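# Hang the ball-filled basket level on the stand's peg

## Task

Lift the shallow basket by its cord handle and hang it on the peg of the stand so it sits as level as possible; the task counts only if all of the balls are still inside the basket at the end.

## Robot and tools

ROBOT AND FRAME. Two arms share the table: left_arm has its base near (-0.031, +0.343, 0) m and right_arm near (-0.002, -0.337, 0) m; both face roughly +x. The scene frame has its origin at table-top height halfway between the nominal bases, +x reaching out over the table, +z up, and left_arm on the +y side (arm names do not match image left or right). Each gripper's fingers point along its own +z axis and spread along its own y axis. The reported end_effector_position is the spot between the finger pads, just short of the tips. A camera stand is fixed behind the arms; the basket, balls, cord handle and peg stand are the objects of interest.

execute_actions(actions, cameras). actions is a list of actions; each action is a list of up to 15 rows, one row per 1/30 s step, and if fewer than 15 rows are given the last one is repeated. Every row has 14 numbers, each from -1 to 1, always for both arms: left dx, dy, dz, rx, ry, rz, opening, then right dx, dy, dz, rx, ry, rz, opening. The six pose numbers are an offset, not a pose: they are measured along that arm's Hand target axes and counted from the Hand target as it was when the action began, so every row refers to that same start, and sending the same offset in a later action moves further. Scale: 1.0 equals 0.6 m for dx, dy, dz and 180 degrees for the rotation vector rx, ry, rz. Sending six zeros asks the arm to go back to its current Hand target. Opening is absolute, not an offset: +1 fully open (about 87 mm between pads), +0.5 about 69 mm, 0 about 43 mm, -0.5 about 18 mm, -1 shut. A 0 in the opening slot really commands half-open, so to leave a gripper alone repeat its present command. cameras: a list of names, ["all"], or [] for none; images come by default only when actions is empty. An empty actions list also reports the current scene and task.

move(target, speed, blend, opening_speed, blocking, cameras). target is one 14-number row laid out exactly as above, or a list of up to 15 such rows visited in turn; every row is an offset from the same starting Hand targets, not from the previous row. speed is the path's top speed in m/s, 0.002 to 2.9, default 0.25 (rotation capped at twice that in rad/s), one value or one per row. blend, in m, rounds corners at intermediate rows; 0 means halt at each. opening_speed, 0.2 or higher, ramps the gripper on the -1..+1 scale per second. blocking=false returns after about 0.5 s while the motion continues. A move lasts at most 10 s. Its extra result line reports how it ended: done (within 10 mm and 2 degrees), off_target, moving, held, fault, plus limits=paced (pose clipped) or limits=held (steps withheld). Neither done nor off_target tells you about contact. Moves do not avoid obstacles or the other arm, and the grippers trail and wander from the path more at higher speed or near full reach.

wait(seconds 0 to 10, cameras) lets time pass under the last command. stop(cameras) brakes a running move. zoom_image(camera, region=[x0, y0, x1, y1]) enlarges part of the newest image of one camera, pixels from the top-left, region at most 504 by 504. read_manual(section) only gives licence text. finished_scene(scene) closes the current scene with its number; it cannot be reversed, and the basket must stay hung without the robot touching it.

RESULTS. Positions are in metres and quaternions in wxyz, both in the scene frame. Hand target is the last commanded pose after clipping; offsets continue from it. Tool commands lists the gripper commands in force. grip_measured is the finger reading on the command scale; Joint positions ends with the gripper on a 0 (closed) to 1 (open) scale. Joint velocities may be summarised as within noise. Joint torques include the arm's own weight and have offsets and noise; joints 1 to 3 wrap around at ±28 N m.

BEHAVIOUR. Commanded orientation is limited each step to 40 degrees from the measured one. Friction and gravity often leave the gripper low, short or tilted, especially far out; check the reported pose after each motion and correct by sending the leftover distance or rotation. Tiny commands may do nothing or go sideways. Keep paths away from an arm's own base, since passing near it can flip the shoulder.

GRIPPING. Note grip_measured when the pads first touch and command about 0.04 below it for a firm hold, less for a gentler one; each pad gives roughly 20 N. Readings may be off by about 1 mm.

AVOID. Arms pushing or gripping each other (the clearance check does not guard grippers or wrist cameras), fast collisions with the stand, table or basket, dropping or flinging anything, any ball spilling, anything leaving the table, forcing an arm against an obstacle (retreat by commanding past the gripper back out), and dragging on the camera cables. Holding loads, stretching out or straining heats motors: MOTOR HOT appears at 75 °C, at 90 °C the arm folds and stops working, at 100 °C it collapses. Loose objects may occasionally be nudged by outside pushes.

CAMERAS. cam_head_left, cam_head_right, cam_high, cam_low, cam_left_wrist, cam_right_wrist, each 896x504. Calibration is given in OpenCV form (K, distortion, T_world_to_cam); fixed cameras may be a few millimetres or degrees off, and wrist images can lag during motion.

Each tool is called after "Emit:" by a JSON object that holds its "op" and its "data", one argument or row to a line.

## Session

Emit:
{"op": "execute_actions", "data": {
  "actions": []
}}

Scene clock: 0.00 s.
left_arm: end_effector_position=(+0.3453, +0.3205, +0.0421) grip_measured=+0.976 end_effector_quat_wxyz=(+0.549, -0.002, +0.836, -0.008) | right_arm: end_effector_position=(+0.3672, -0.3384, +0.0383) grip_measured=+1.000 end_effector_quat_wxyz=(+0.555, +0.014, +0.832, -0.003)
Joint positions: left_arm=[-0.053 1.525 0.384 0.732 -0.071 -0.048 0.988] | right_arm=[-0.01 1.521 0.336 0.789 0.024 0.022 1]
Joint velocities: within noise
Joint torques (N m): no reading
Heat: left arm: 36 °C; right arm: 32 °C.
Hand target: left_arm +0.3502, +0.3200, +0.0504; +0.560, -0.003, +0.829, -0.009 | right_arm +0.3699, -0.3384, +0.0427; +0.560, +0.014, +0.829, -0.003
Tool commands: left_gripper/opening=+1.0 right_gripper/opening=+1.0

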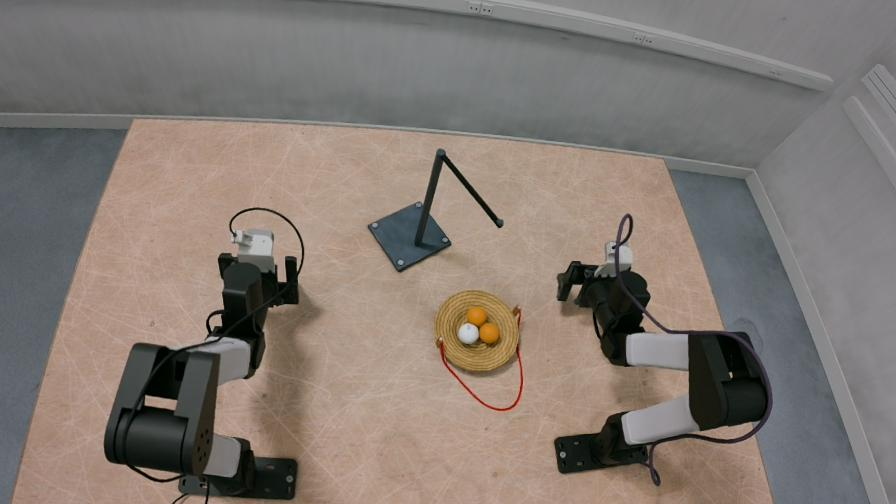

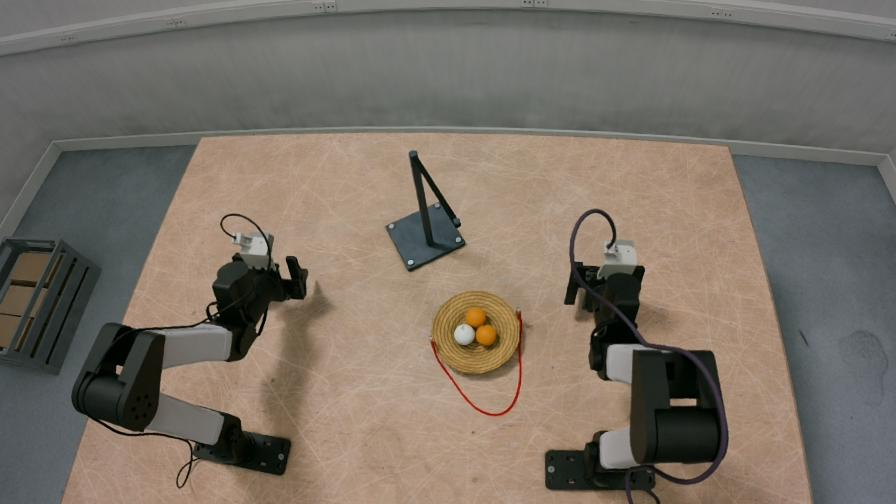

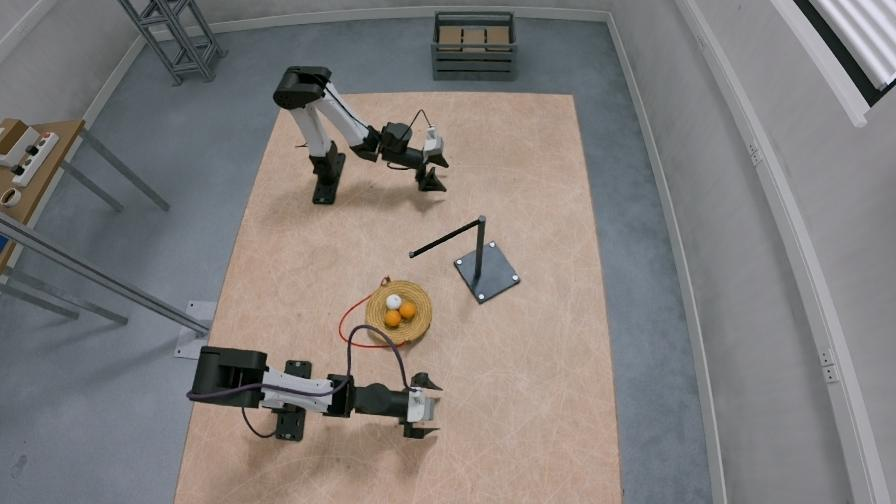

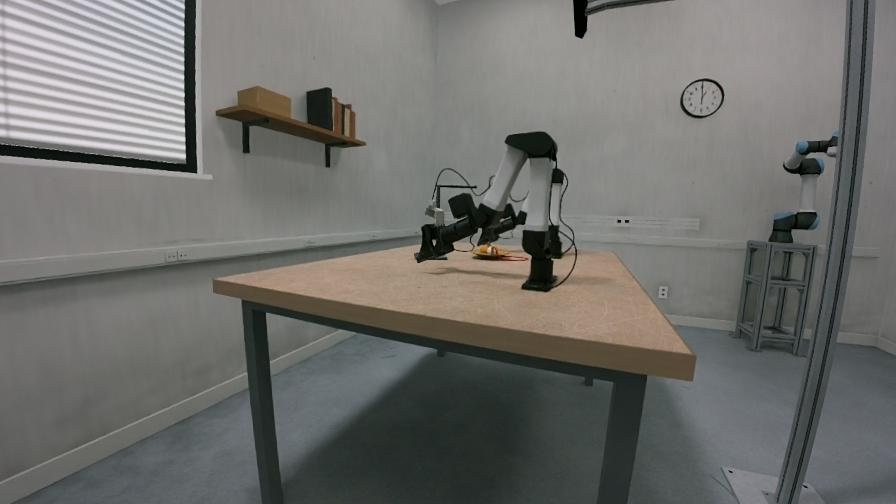

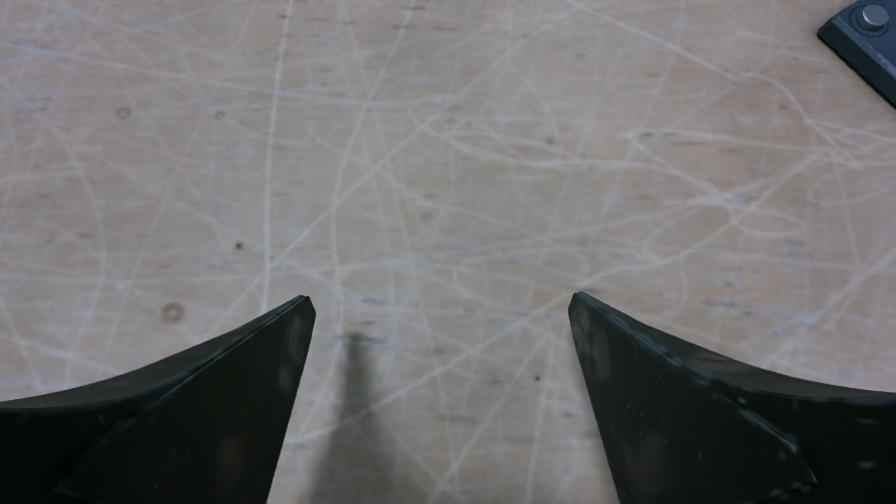

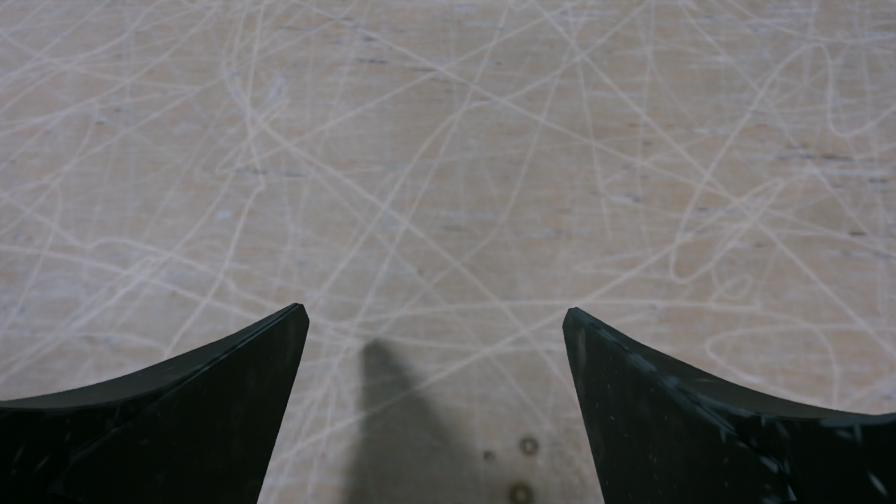

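Emit:
{"op": "zoom_image", "data": {
  "camera": "cam_head_left",
  "region": [350, 130, 550, 290]
}}

Emit:
{"op": "zoom_image", "data": {
  "camera": "cam_head_left",
  "region": [410, 270, 560, 420]
}}

Emit:
{"op": "zoom_image", "data": {
  "camera": "cam_head_right",
  "region": [350, 130, 550, 290]
}}

Emit:
{"op": "zoom_image", "data": {
  "camera": "cam_head_right",
  "region": [410, 270, 560, 420]
}}

Emit:
{"op": "zoom_image", "data": {
  "camera": "cam_high",
  "region": [320, 190, 540, 370]
}}

Emit:
{"op": "zoom_image", "data": {
  "camera": "cam_low",
  "region": [380, 120, 600, 300]
}}

Scaled by 2.520 from the camera's 896x504 image, which has a finer 1280x720 frame.

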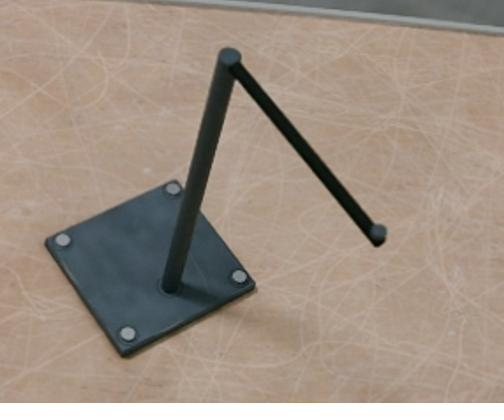

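Scaled by 3.360 from the camera's 896x504 image, which has a finer 1280x720 frame.

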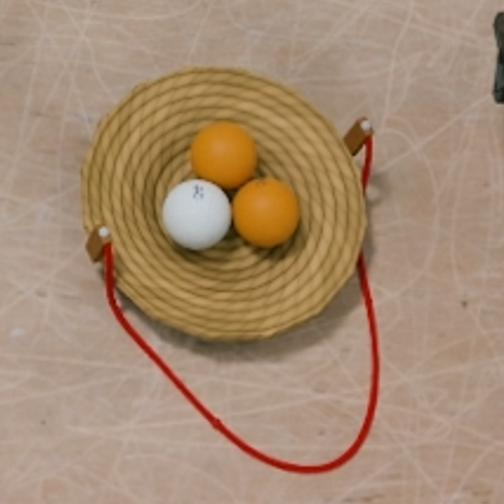

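Scaled by 2.520 from the camera's 896x504 image, which has a finer 1280x720 frame.

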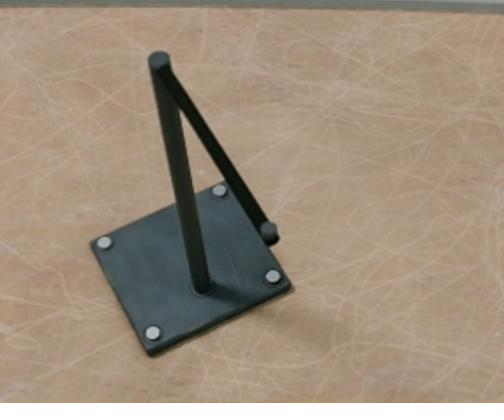

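Scaled by 3.360 from the camera's 896x504 image, which has a finer 1280x720 frame.

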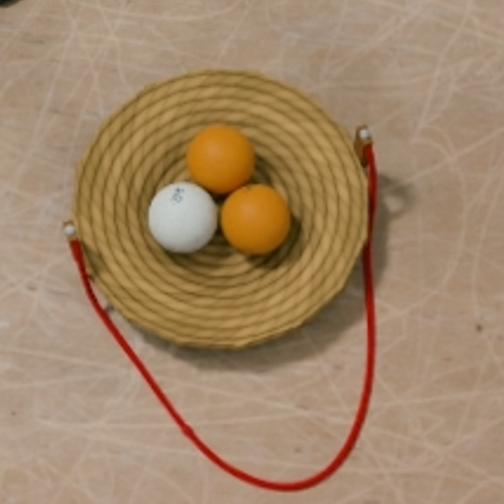

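Scaled by 2.291 from the camera's 896x504 image, which has a finer 1280x720 frame.

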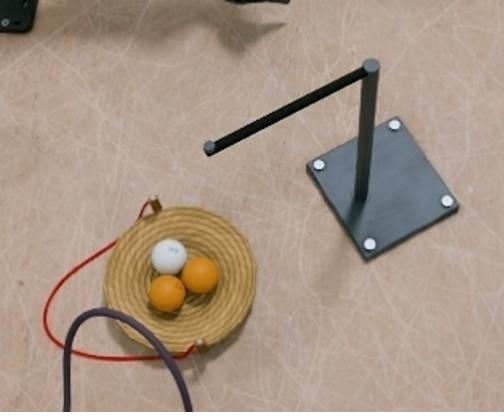

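Scaled by 2.291 from the camera's 896x504 image, which has a finer 1280x720 frame.

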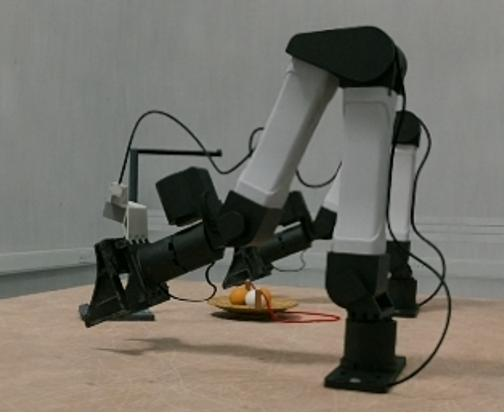

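Emit:
{"op": "move", "data": {
  "target": [
    [0,0,0,0,0,0,1.0,-0.1915,0.0607,-0.3132,-0.18,0.12,-0.27,0.0],
    [0,0,0,0,0,0,1.0,0.0557,0.3357,-0.518,-0.3669,0.2439,-0.5474,0.0]
  ],
  "speed": 0.25,
  "blend": [0.04, 0],
  "cameras": ["all"]
}}

Scene clock: 275.23 s.
left_arm: end_effector_position=(+0.3453, +0.3205, +0.0421) grip_measured=+0.976 end_effector_quat_wxyz=(+0.549, -0.002, +0.836, -0.008) | right_arm: end_effector_position=(+0.0770, -0.1354, +0.1266) grip_measured=+0.000 end_effector_quat_wxyz=(+0.000, +0.831, -0.556, +0.006)
Joint positions: left_arm=[-0.053 1.525 0.384 0.732 -0.071 -0.048 0.988] | right_arm=[1.308 1.483 1.239 -1.332 0.012 -0.639 0.5]
Joint torques (N m): left_arm=[-0.14 -6.04 5.85 1.72 0.07 -0.28] | right_arm=[0.53 -3.04 7.3 0.18 -0.1 0.13]
Heat: left arm: 41 °C; right arm: 34 °C.
Hand target: left_arm +0.3502, +0.3200, +0.0504; +0.560, -0.003, +0.829, -0.009 | right_arm +0.0745, -0.1300, +0.1302; +0.000, +0.830, -0.558, +0.000
Off the commanded pose: left_arm 0.010 m, 1 deg | right_arm 0.007 m, 1 deg.
move: done
camera_calibration:
cam_right_wrist: T_world_to_cam=[[0.917605, 0.397413, 0.00792931, -0.0218185], [0.251898, -0.596819, 0.76181, -0.172442], [0.307486, -0.697043, -0.647752, 0.109642], [0, 0, 0, 1]] pos_world=[0.0297453, -0.0178206, 0.202562]

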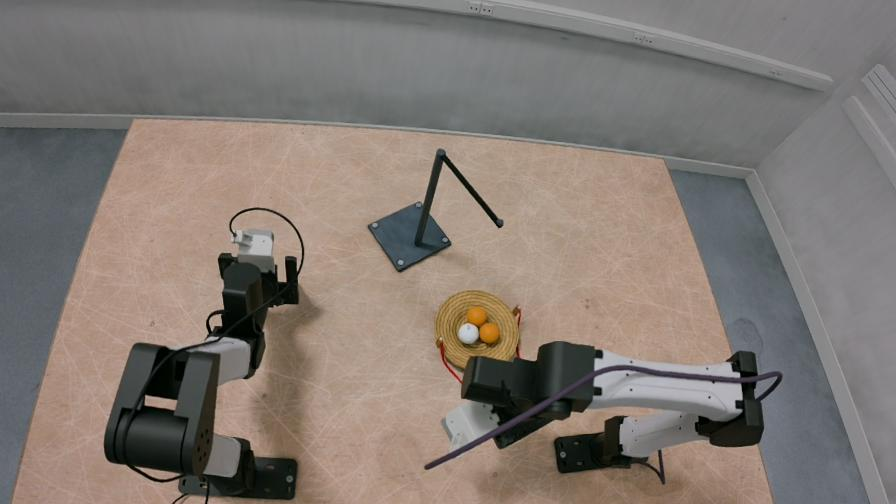

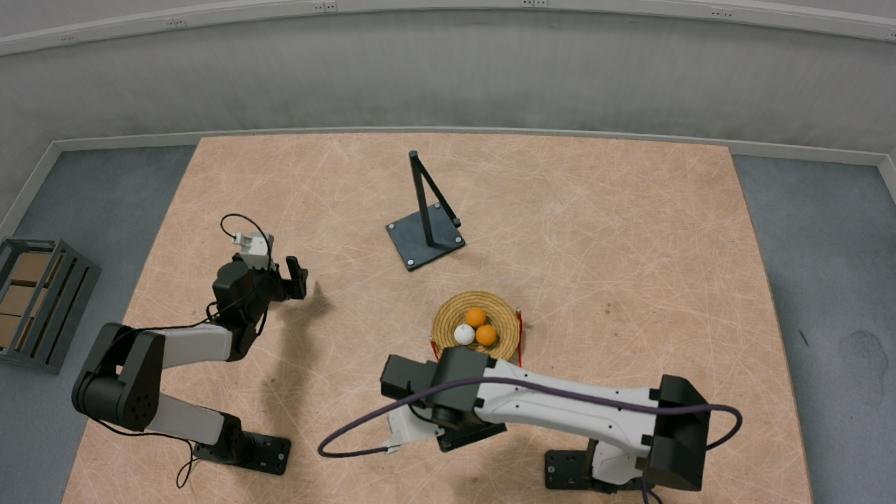

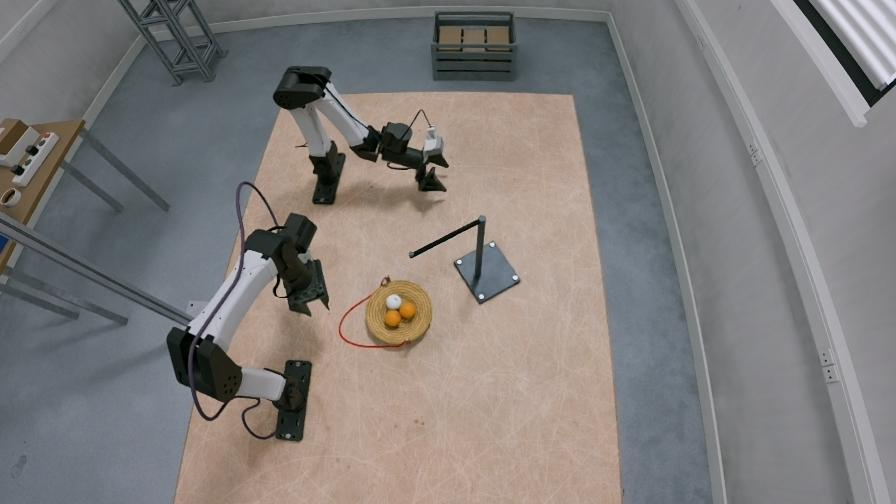

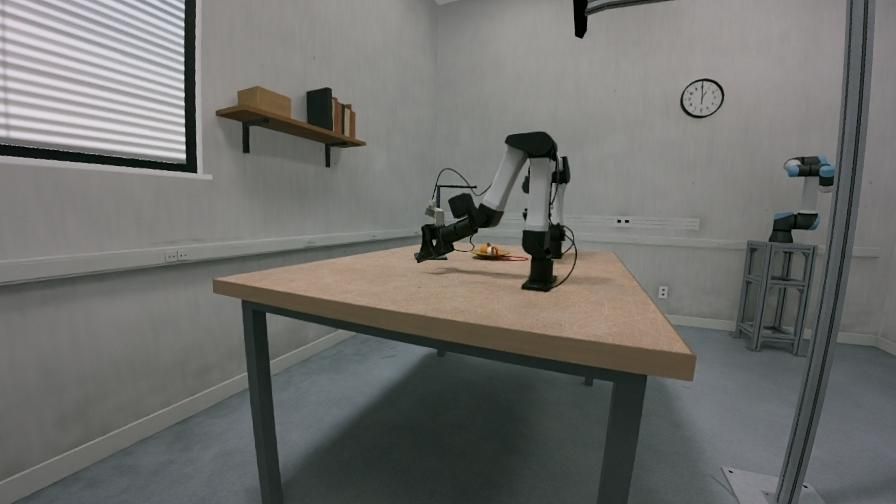

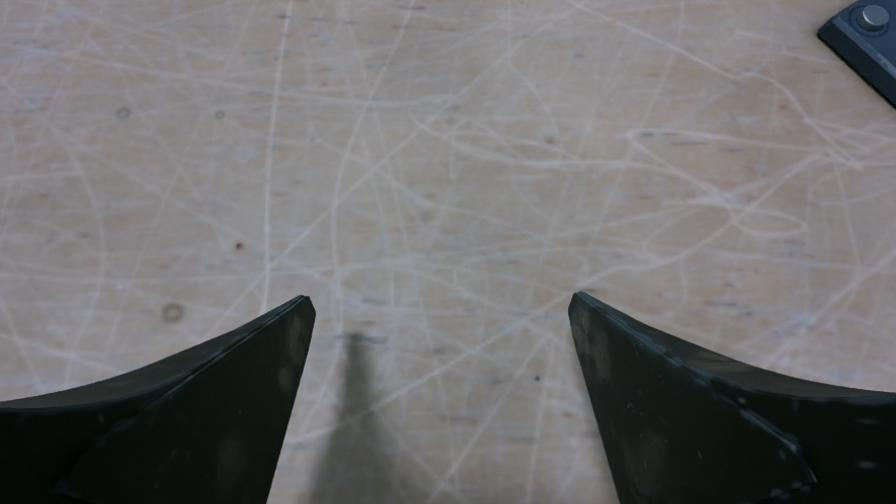

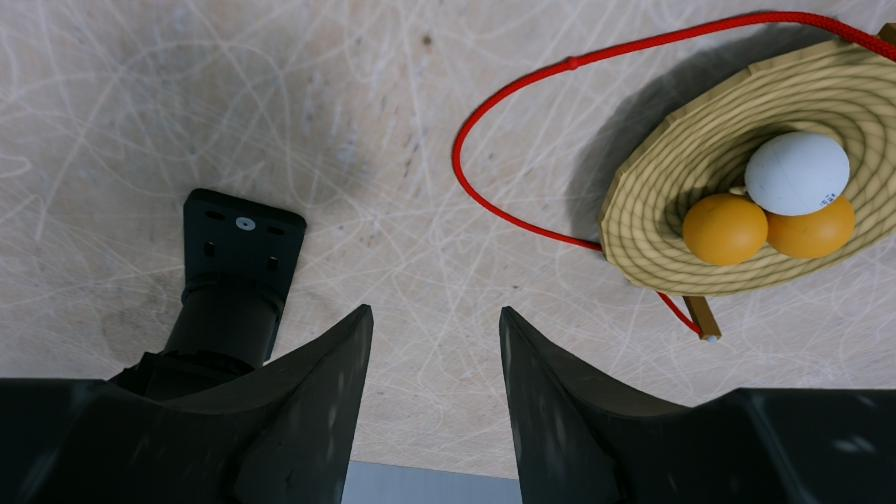

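Emit:
{"op": "zoom_image", "data": {
  "camera": "cam_right_wrist",
  "region": [430, 0, 896, 350]
}}

Emit:
{"op": "zoom_image", "data": {
  "camera": "cam_right_wrist",
  "region": [440, 20, 660, 180]
}}

Emit:
{"op": "zoom_image", "data": {
  "camera": "cam_high",
  "region": [250, 240, 450, 370]
}}

Scaled by 1.082 from the camera's 896x504 image, which has a finer 1280x720 frame.

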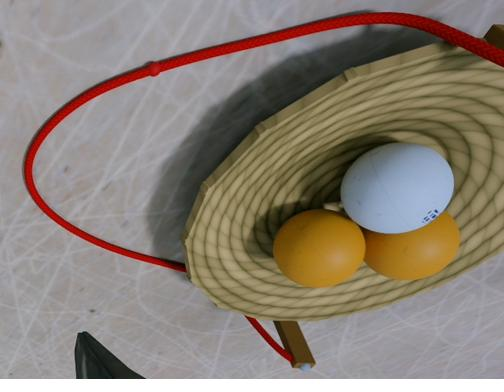

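Scaled by 2.291 from the camera's 896x504 image, which has a finer 1280x720 frame.

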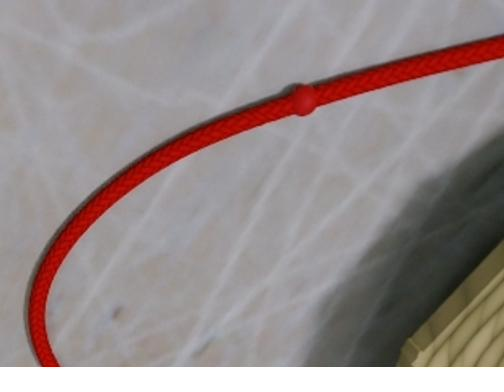

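Scaled by 2.520 from the camera's 896x504 image, which has a finer 1280x720 frame.

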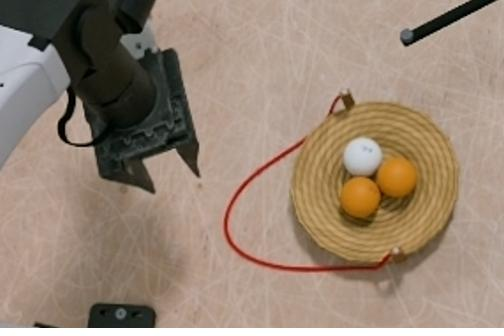

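Emit:
{"op": "move", "data": {
  "target": [0,0,0,0,0,0,1.0,0.0359,-0.0191,0.1277,0,0,0,0.0],
  "speed": 0.15,
  "cameras": ["cam_right_wrist"]
}}

Scene clock: 395.87 s.
left_arm: end_effector_position=(+0.3453, +0.3205, +0.0421) grip_measured=+0.976 end_effector_quat_wxyz=(+0.549, -0.002, +0.836, -0.008) | right_arm: end_effector_position=(+0.0937, -0.1443, +0.0599) grip_measured=+0.000 end_effector_quat_wxyz=(-0.010, +0.828, -0.560, +0.003)
Joint positions: left_arm=[-0.053 1.525 0.384 0.732 -0.071 -0.048 0.988] | right_arm=[1.231 1.483 0.974 -1.045 0.011 -0.707 0.5]
Joint torques (N m): left_arm=[-0.25 -6.02 5.79 1.75 0.06 -0.26] | right_arm=[-0.72 -2.55 4.31 0.41 -0.1 -0.16]
Heat: left arm: 42 °C; right arm: 38 °C.
Hand target: left_arm +0.3502, +0.3200, +0.0504; +0.560, -0.003, +0.829, -0.009 | right_arm +0.0932, -0.1455, +0.0536; +0.000, +0.830, -0.558, +0.000
Off the commanded pose: left_arm 0.010 m, 1 deg | right_arm 0.006 m, 1 deg.
move: done
camera_calibration:
cam_right_wrist: T_world_to_cam=[[0.921295, 0.388286, 0.0211734, -0.035553], [0.24199, -0.615094, 0.7504, -0.13214], [0.304394, -0.686217, -0.660644, 0.0577669], [0, 0, 0, 1]] pos_world=[0.0471474, -0.0278328, 0.138074]
Images, in order (width x height): cam_right_wrist 896x504.

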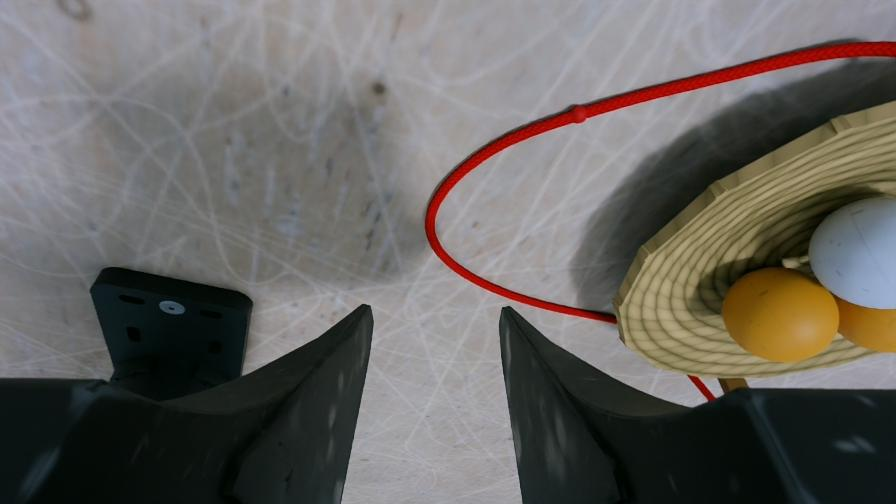

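Emit:
{"op": "move", "data": {
  "target": [0,0,0,0,0,0,1.0,0.0117,0.001,0.0727,0,0,0,-0.3],
  "speed": 0.08,
  "cameras": ["cam_right_wrist"]
}}

Scene clock: 413.97 s.
left_arm: end_effector_position=(+0.3453, +0.3205, +0.0421) grip_measured=+0.976 end_effector_quat_wxyz=(+0.549, -0.002, +0.836, -0.008) | right_arm: end_effector_position=(+0.0959, -0.1505, +0.0152) grip_measured=-0.300 end_effector_quat_wxyz=(-0.008, +0.829, -0.560, +0.004)
Joint positions: left_arm=[-0.053 1.525 0.384 0.732 -0.071 -0.048 0.988] | right_arm=[1.214 1.534 0.831 -0.855 0.011 -0.724 0.35]
Joint torques (N m): left_arm=[-0.12 -6.01 5.82 1.73 0.1 -0.26] | right_arm=[-0.8 -2.88 4.07 0.41 -0.1 -0.12]
Heat: left arm: 42 °C; right arm: 37 °C.
Hand target: left_arm +0.3502, +0.3200, +0.0504; +0.560, -0.003, +0.829, -0.009 | right_arm +0.0953, -0.1523, +0.0099; +0.000, +0.830, -0.558, +0.000
Off the commanded pose: left_arm 0.010 m, 1 deg | right_arm 0.006 m, 1 deg.
move: done
camera_calibration:
cam_right_wrist: T_world_to_cam=[[0.921009, 0.389117, 0.0181806, -0.0340129], [0.243477, -0.611467, 0.752879, -0.102561], [0.304075, -0.688982, -0.657908, 0.0228557], [0, 0, 0, 1]] pos_world=[0.0493476, -0.0337304, 0.0928712]
Images, in order (width x height): cam_right_wrist 896x504.

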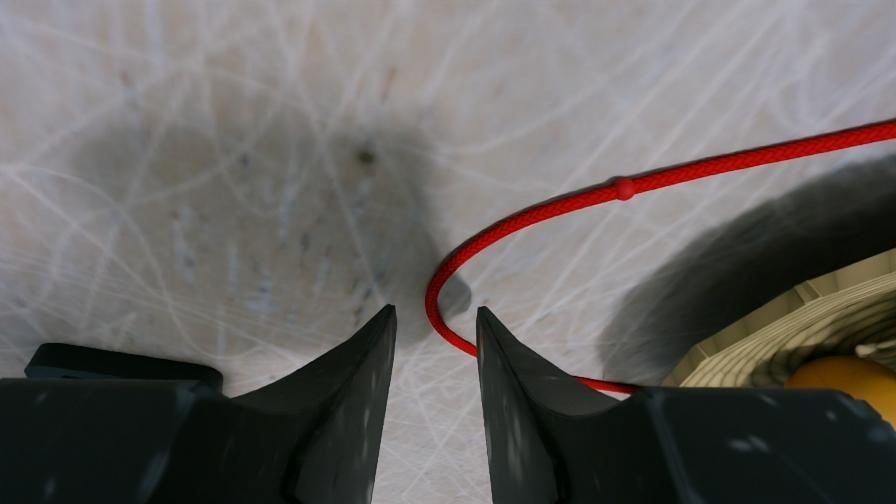

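Emit:
{"op": "move", "data": {
  "target": [0,0,0,0,0,0,1.0,0,0,0.0105,0,0,0,-0.3],
  "speed": 0.04,
  "cameras": ["cam_right_wrist"]
}}

Scene clock: 419.33 s.
left_arm: end_effector_position=(+0.3453, +0.3205, +0.0421) grip_measured=+0.976 end_effector_quat_wxyz=(+0.549, -0.002, +0.836, -0.008) | right_arm: end_effector_position=(+0.0960, -0.1500, +0.0092) grip_measured=-0.300 end_effector_quat_wxyz=(-0.008, +0.829, -0.560, +0.003)
Joint positions: left_arm=[-0.053 1.525 0.384 0.732 -0.071 -0.048 0.988] | right_arm=[1.214 1.547 0.817 -0.827 0.011 -0.724 0.35]
Joint torques (N m): left_arm=[-0.18 -6.13 5.67 1.73 0.06 -0.27] | right_arm=[-0.79 -2.92 3.86 0.36 -0.11 -0.14]
Heat: left arm: 42 °C; right arm: 36 °C.
Hand target: left_arm +0.3502, +0.3200, +0.0504; +0.560, -0.003, +0.829, -0.009 | right_arm +0.0953, -0.1523, +0.0035; +0.000, +0.830, -0.558, +0.000
Off the commanded pose: left_arm 0.010 m, 1 deg | right_arm 0.006 m, 1 deg.
move: done
camera_calibration:
cam_right_wrist: T_world_to_cam=[[0.921008, 0.38907, 0.0192182, -0.0343387], [0.243079, -0.612568, 0.752112, -0.0979495], [0.304397, -0.68803, -0.658755, 0.0193442], [0, 0, 0, 1]] pos_world=[0.0495474, -0.0333311, 0.087072]
Images, in order (width x height): cam_right_wrist 896x504.

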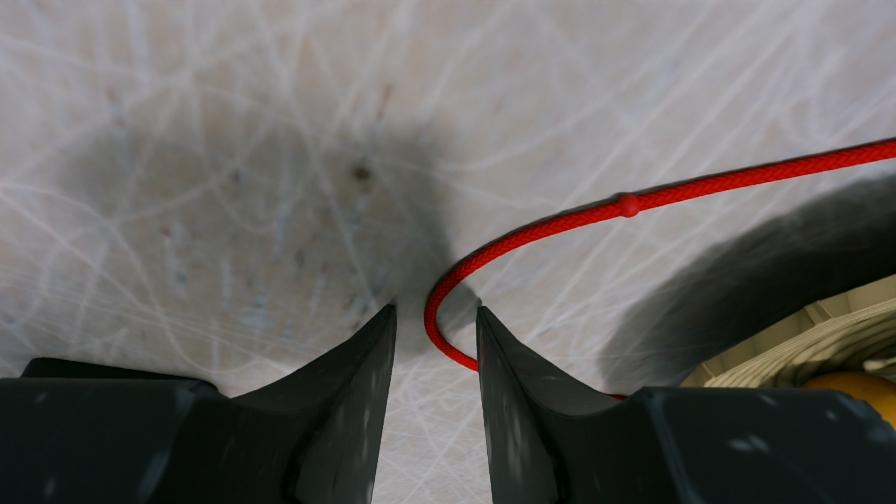

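Emit:
{"op": "move", "data": {
  "target": [0,0,0,0,0,0,1.0,0,0,0.0,0,0,0,-1.0],
  "speed": 0.04,
  "opening_speed": 1.0,
  "cameras": ["cam_right_wrist"]
}}

Scene clock: 426.80 s.
left_arm: end_effector_position=(+0.3453, +0.3205, +0.0421) grip_measured=+0.976 end_effector_quat_wxyz=(+0.549, -0.002, +0.836, -0.008) | right_arm: end_effector_position=(+0.0961, -0.1499, +0.0092) grip_measured=-0.909 end_effector_quat_wxyz=(-0.008, +0.829, -0.560, +0.003)
Joint positions: left_arm=[-0.053 1.525 0.384 0.732 -0.071 -0.048 0.988] | right_arm=[1.214 1.547 0.817 -0.826 0.011 -0.724 0.045]
Joint torques (N m): left_arm=[-0.18 -6.13 5.71 1.75 0.1 -0.26] | right_arm=[-0.76 -2.89 3.9 0.37 -0.09 -0.15]
Heat: left arm: 42 °C; right arm: 36 °C.
Hand target: left_arm +0.3502, +0.3200, +0.0504; +0.560, -0.003, +0.829, -0.009 | right_arm +0.0953, -0.1523, +0.0035; +0.000, +0.830, -0.558, +0.000
Off the commanded pose: left_arm 0.010 m, 1 deg | right_arm 0.006 m, 1 deg.
move: done
camera_calibration:
cam_right_wrist: T_world_to_cam=[[0.921009, 0.389055, 0.0194876, -0.0343626], [0.242959, -0.612822, 0.751944, -0.0979376], [0.30449, -0.687813, -0.658938, 0.0193629], [0, 0, 0, 1]] pos_world=[0.0495473, -0.0333313, 0.0870722]
Images, in order (width x height): cam_right_wrist 896x504.

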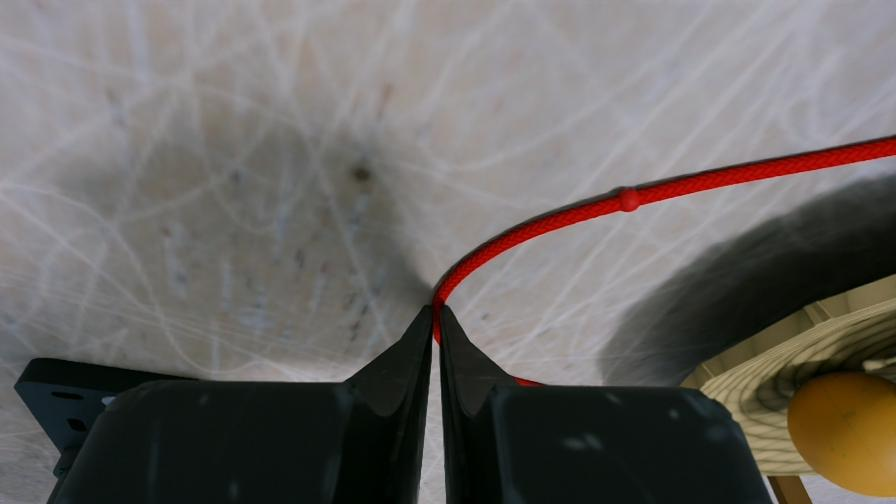

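Emit:
{"op": "move", "data": {
  "target": [
    [0,0,0,0,0,0,1.0,0.0017,-0.0173,-0.0833,0,0,0,-1.0],
    [0,0,0,0,0,0,1.0,0.0191,-0.2690,-0.3558,0.2774,-0.0194,-0.0416,-1.0]
  ],
  "speed": 0.15,
  "blend": [0.02, 0],
  "cameras": ["all"]
}}

Scene clock: 480.47 s.
left_arm: end_effector_position=(+0.3453, +0.3205, +0.0421) grip_measured=+0.976 end_effector_quat_wxyz=(+0.549, -0.002, +0.836, -0.008) | right_arm: end_effector_position=(+0.2452, -0.1007, +0.2044) grip_measured=-0.909 end_effector_quat_wxyz=(-0.350, +0.794, -0.453, +0.203)
Joint positions: left_arm=[-0.053 1.525 0.384 0.732 -0.071 -0.048 0.988] | right_arm=[1.054 1.234 1.046 -0.626 0.391 -1.195 0.045]
Joint torques (N m): left_arm=[-0.24 -6.12 5.76 1.75 0.07 -0.27] | right_arm=[-0.8 -4.46 6.86 1.51 0.2 -0.07]
Heat: left arm: 42 °C; right arm: 35 °C.
Hand target: left_arm +0.3502, +0.3200, +0.0504; +0.560, -0.003, +0.829, -0.009 | right_arm +0.2491, -0.1020, +0.2171; -0.367, +0.786, -0.452, +0.210
Off the commanded pose: left_arm 0.010 m, 1 deg | right_arm 0.013 m, 2 deg.
move: off_target (right_arm)
camera_calibration:
cam_right_wrist: T_world_to_cam=[[0.566941, 0.358954, 0.741437, -0.258351], [-0.143695, -0.843173, 0.518085, -0.131424], [0.811128, -0.400265, -0.426449, -0.00638832], [0, 0, 0, 1]] pos_world=[0.132767, -0.0206339, 0.256915]

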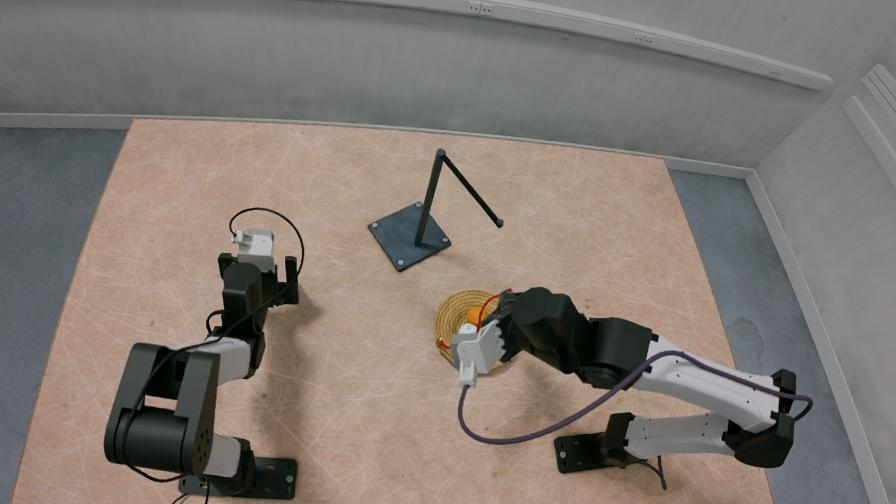

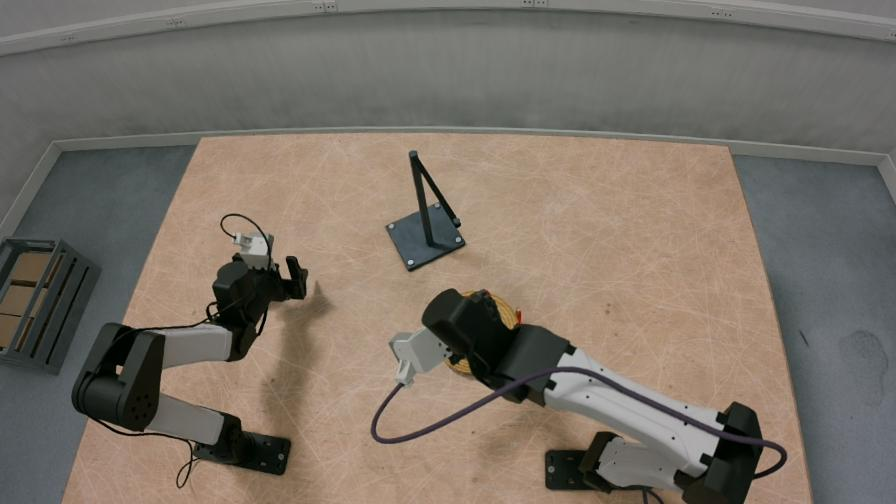

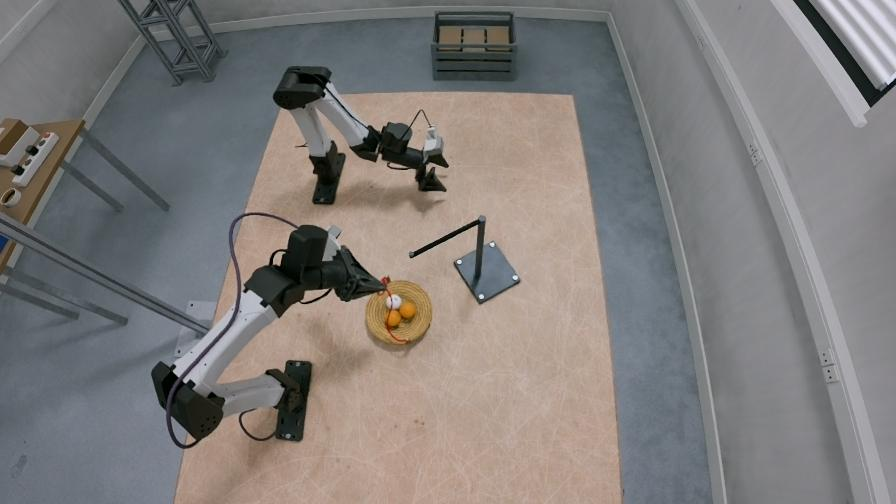

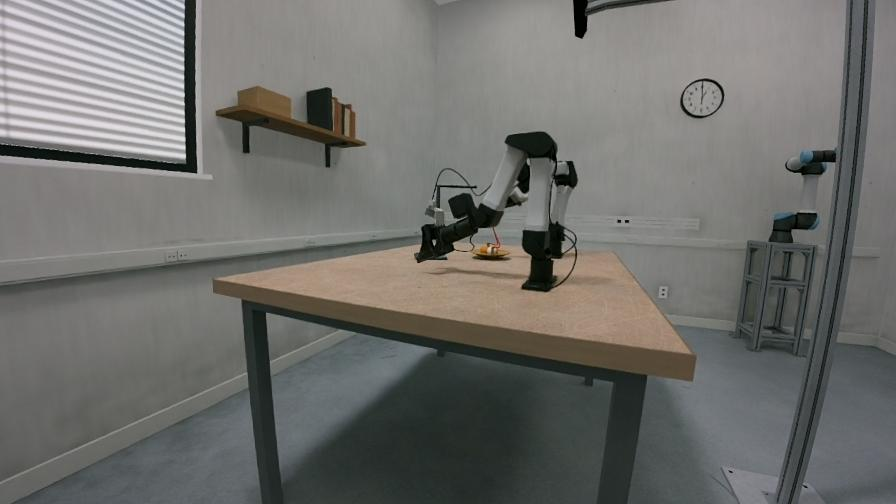

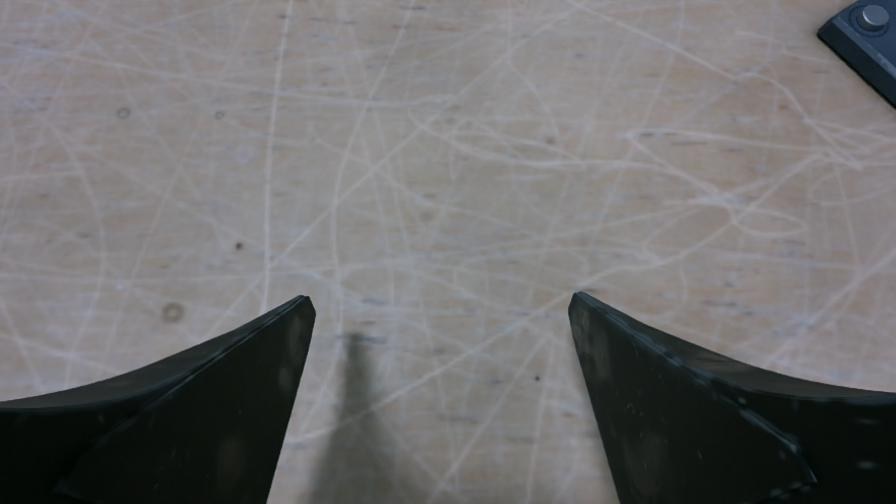

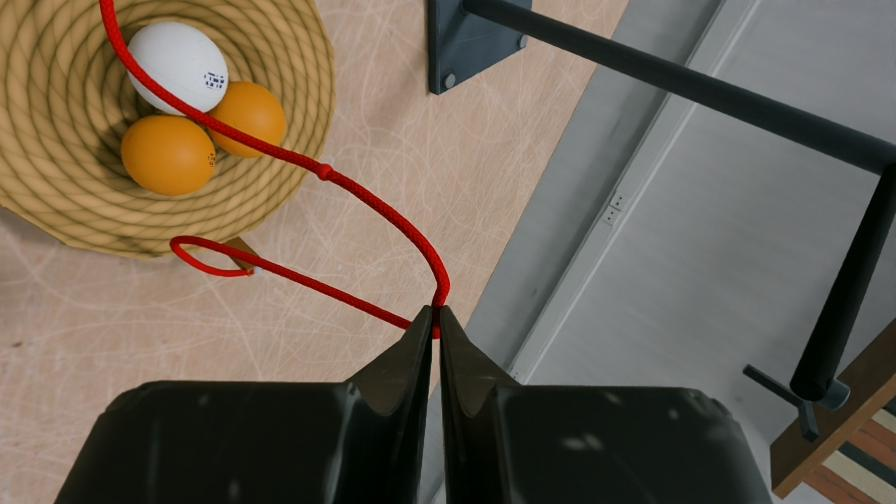

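Emit:
{"op": "move", "data": {
  "target": [0,0,0,0,0,0,1.0,0.002,-0.0795,-0.0557,0,0,0,-1.0],
  "speed": 0.1,
  "cameras": ["cam_right_wrist","cam_high"]
}}

Scene clock: 500.47 s.
left_arm: end_effector_position=(+0.3453, +0.3205, +0.0421) grip_measured=+0.976 end_effector_quat_wxyz=(+0.549, -0.002, +0.836, -0.008) | right_arm: end_effector_position=(+0.2501, -0.1025, +0.2669) grip_measured=-0.909 end_effector_quat_wxyz=(-0.362, +0.787, -0.454, +0.208)
Joint positions: left_arm=[-0.053 1.525 0.384 0.732 -0.071 -0.048 0.988] | right_arm=[1.038 1.257 1.293 -0.817 0.391 -1.207 0.045]
Joint torques (N m): left_arm=[-0.28 -6.08 5.81 1.75 0.07 -0.25] | right_arm=[-0.79 -2.1 8.39 1.41 0.11 -0.07]
Heat: left arm: 42 °C; right arm: 36 °C.
Hand target: left_arm +0.3502, +0.3200, +0.0504; +0.560, -0.003, +0.829, -0.009 | right_arm +0.2541, -0.1005, +0.2751; -0.367, +0.786, -0.452, +0.210
Off the commanded pose: left_arm 0.010 m, 1 deg | right_arm 0.009 m, 1 deg.
move: done
camera_calibration:
cam_right_wrist: T_world_to_cam=[[0.553929, 0.339946, 0.76, -0.310576], [-0.160047, -0.852338, 0.4979, -0.156088], [0.817036, -0.397437, -0.417727, 0.012117], [0, 0, 0, 1]] pos_world=[0.137156, -0.0226446, 0.318816]
Images, in order (width x height): cam_high 896x504, cam_right_wrist 896x504.

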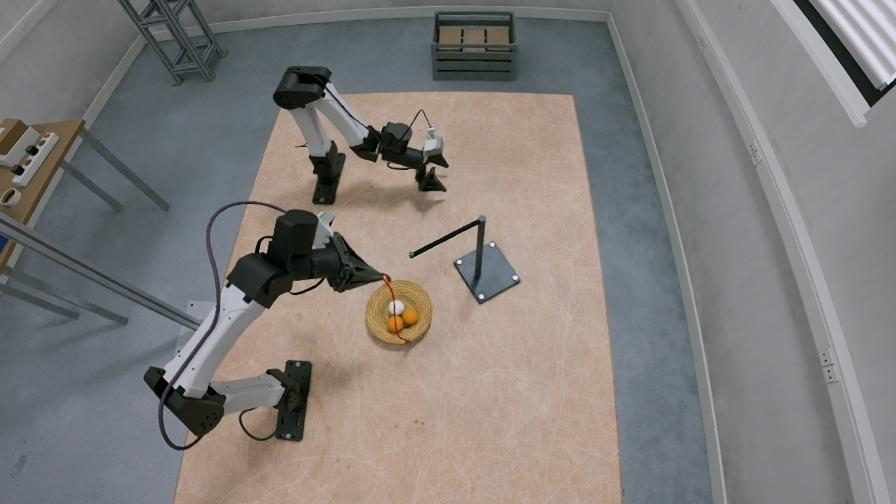

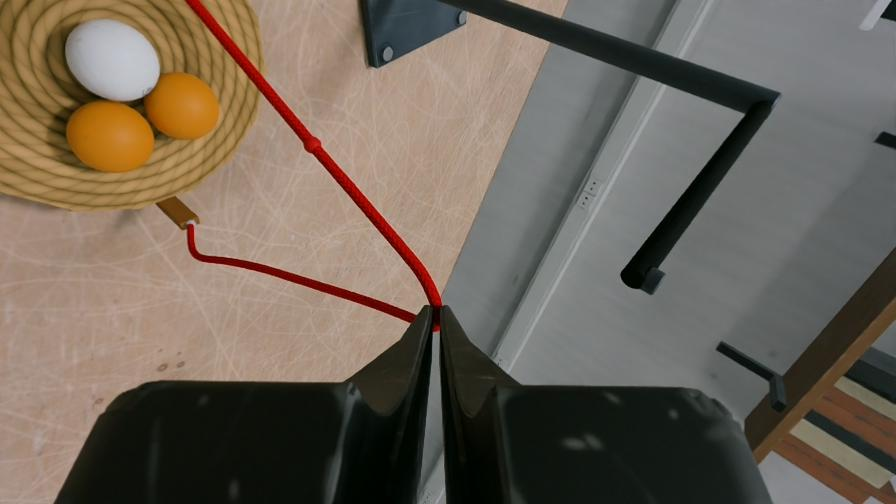

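Emit:
{"op": "move", "data": {
  "target": [0,0,0,0,0,0,1.0,0.0,-0.0090,-0.0075,0,0,0,-1.0],
  "speed": 0.05,
  "cameras": ["cam_right_wrist","cam_high","cam_low"]
}}

Scene clock: 515.43 s.
left_arm: end_effector_position=(+0.3453, +0.3205, +0.0421) grip_measured=+0.976 end_effector_quat_wxyz=(+0.549, -0.002, +0.836, -0.008) | right_arm: end_effector_position=(+0.2498, -0.1030, +0.2730) grip_measured=-0.909 end_effector_quat_wxyz=(-0.360, +0.788, -0.454, +0.208)
Joint positions: left_arm=[-0.053 1.525 0.384 0.732 -0.071 -0.048 0.988] | right_arm=[1.038 1.265 1.327 -0.848 0.391 -1.207 0.045]
Joint torques (N m): left_arm=[-0.2 -5.96 5.86 1.71 0.06 -0.27] | right_arm=[-0.81 -2.15 8.35 1.41 0.11 -0.06]
Heat: left arm: 42 °C; right arm: 38 °C.
Hand target: left_arm +0.3502, +0.3200, +0.0504; +0.560, -0.003, +0.829, -0.009 | right_arm +0.2541, -0.1005, +0.2821; -0.367, +0.786, -0.452, +0.210
Off the commanded pose: left_arm 0.010 m, 1 deg | right_arm 0.010 m, 1 deg.
move: done
camera_calibration:
cam_right_wrist: T_world_to_cam=[[0.55575, 0.343161, 0.757221, -0.314198], [-0.158788, -0.850249, 0.50186, -0.160771], [0.816044, -0.399146, -0.418036, 0.0148639], [0, 0, 0, 1]] pos_world=[0.136957, -0.0229421, 0.324815]
Images, in order (width x height): cam_high 896x504, cam_low 896x504, cam_right_wrist 896x504.

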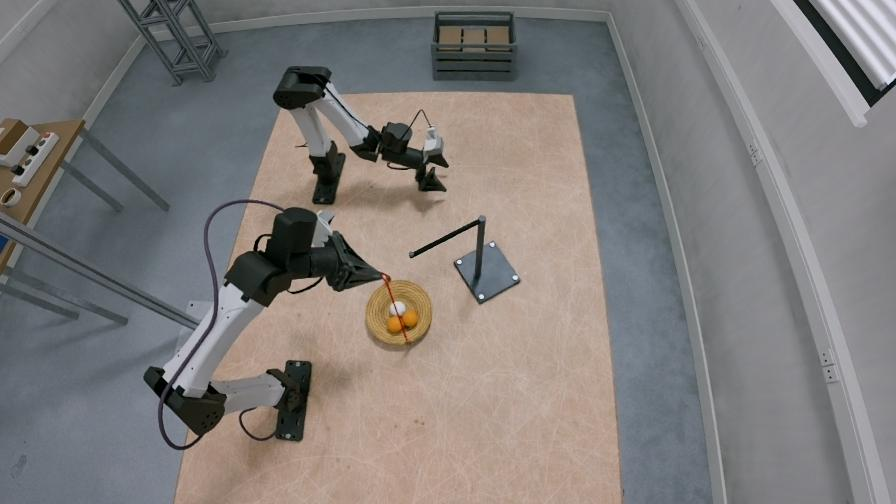

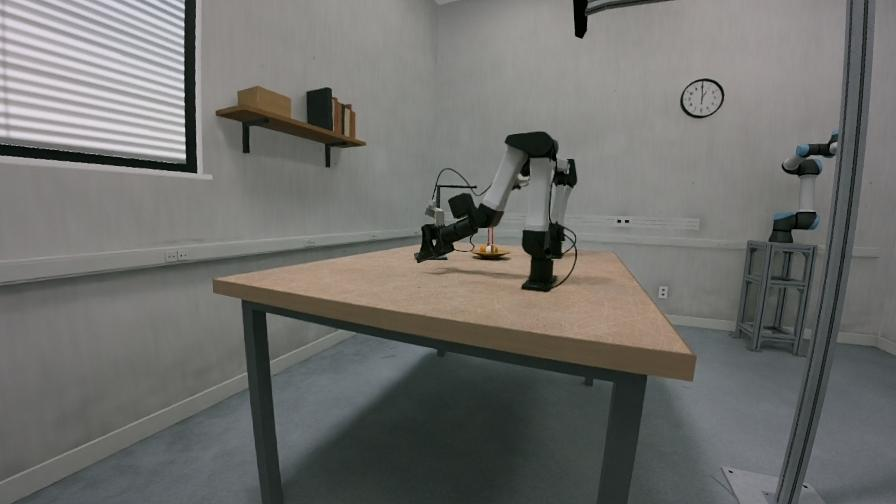

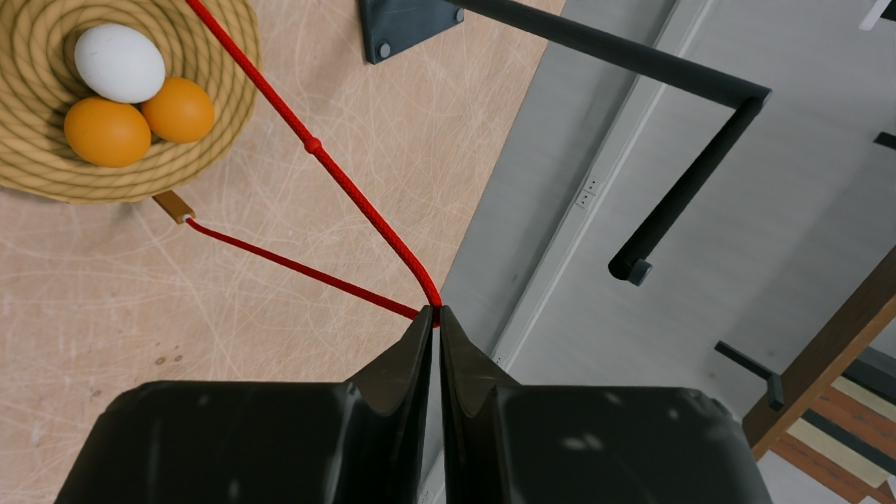

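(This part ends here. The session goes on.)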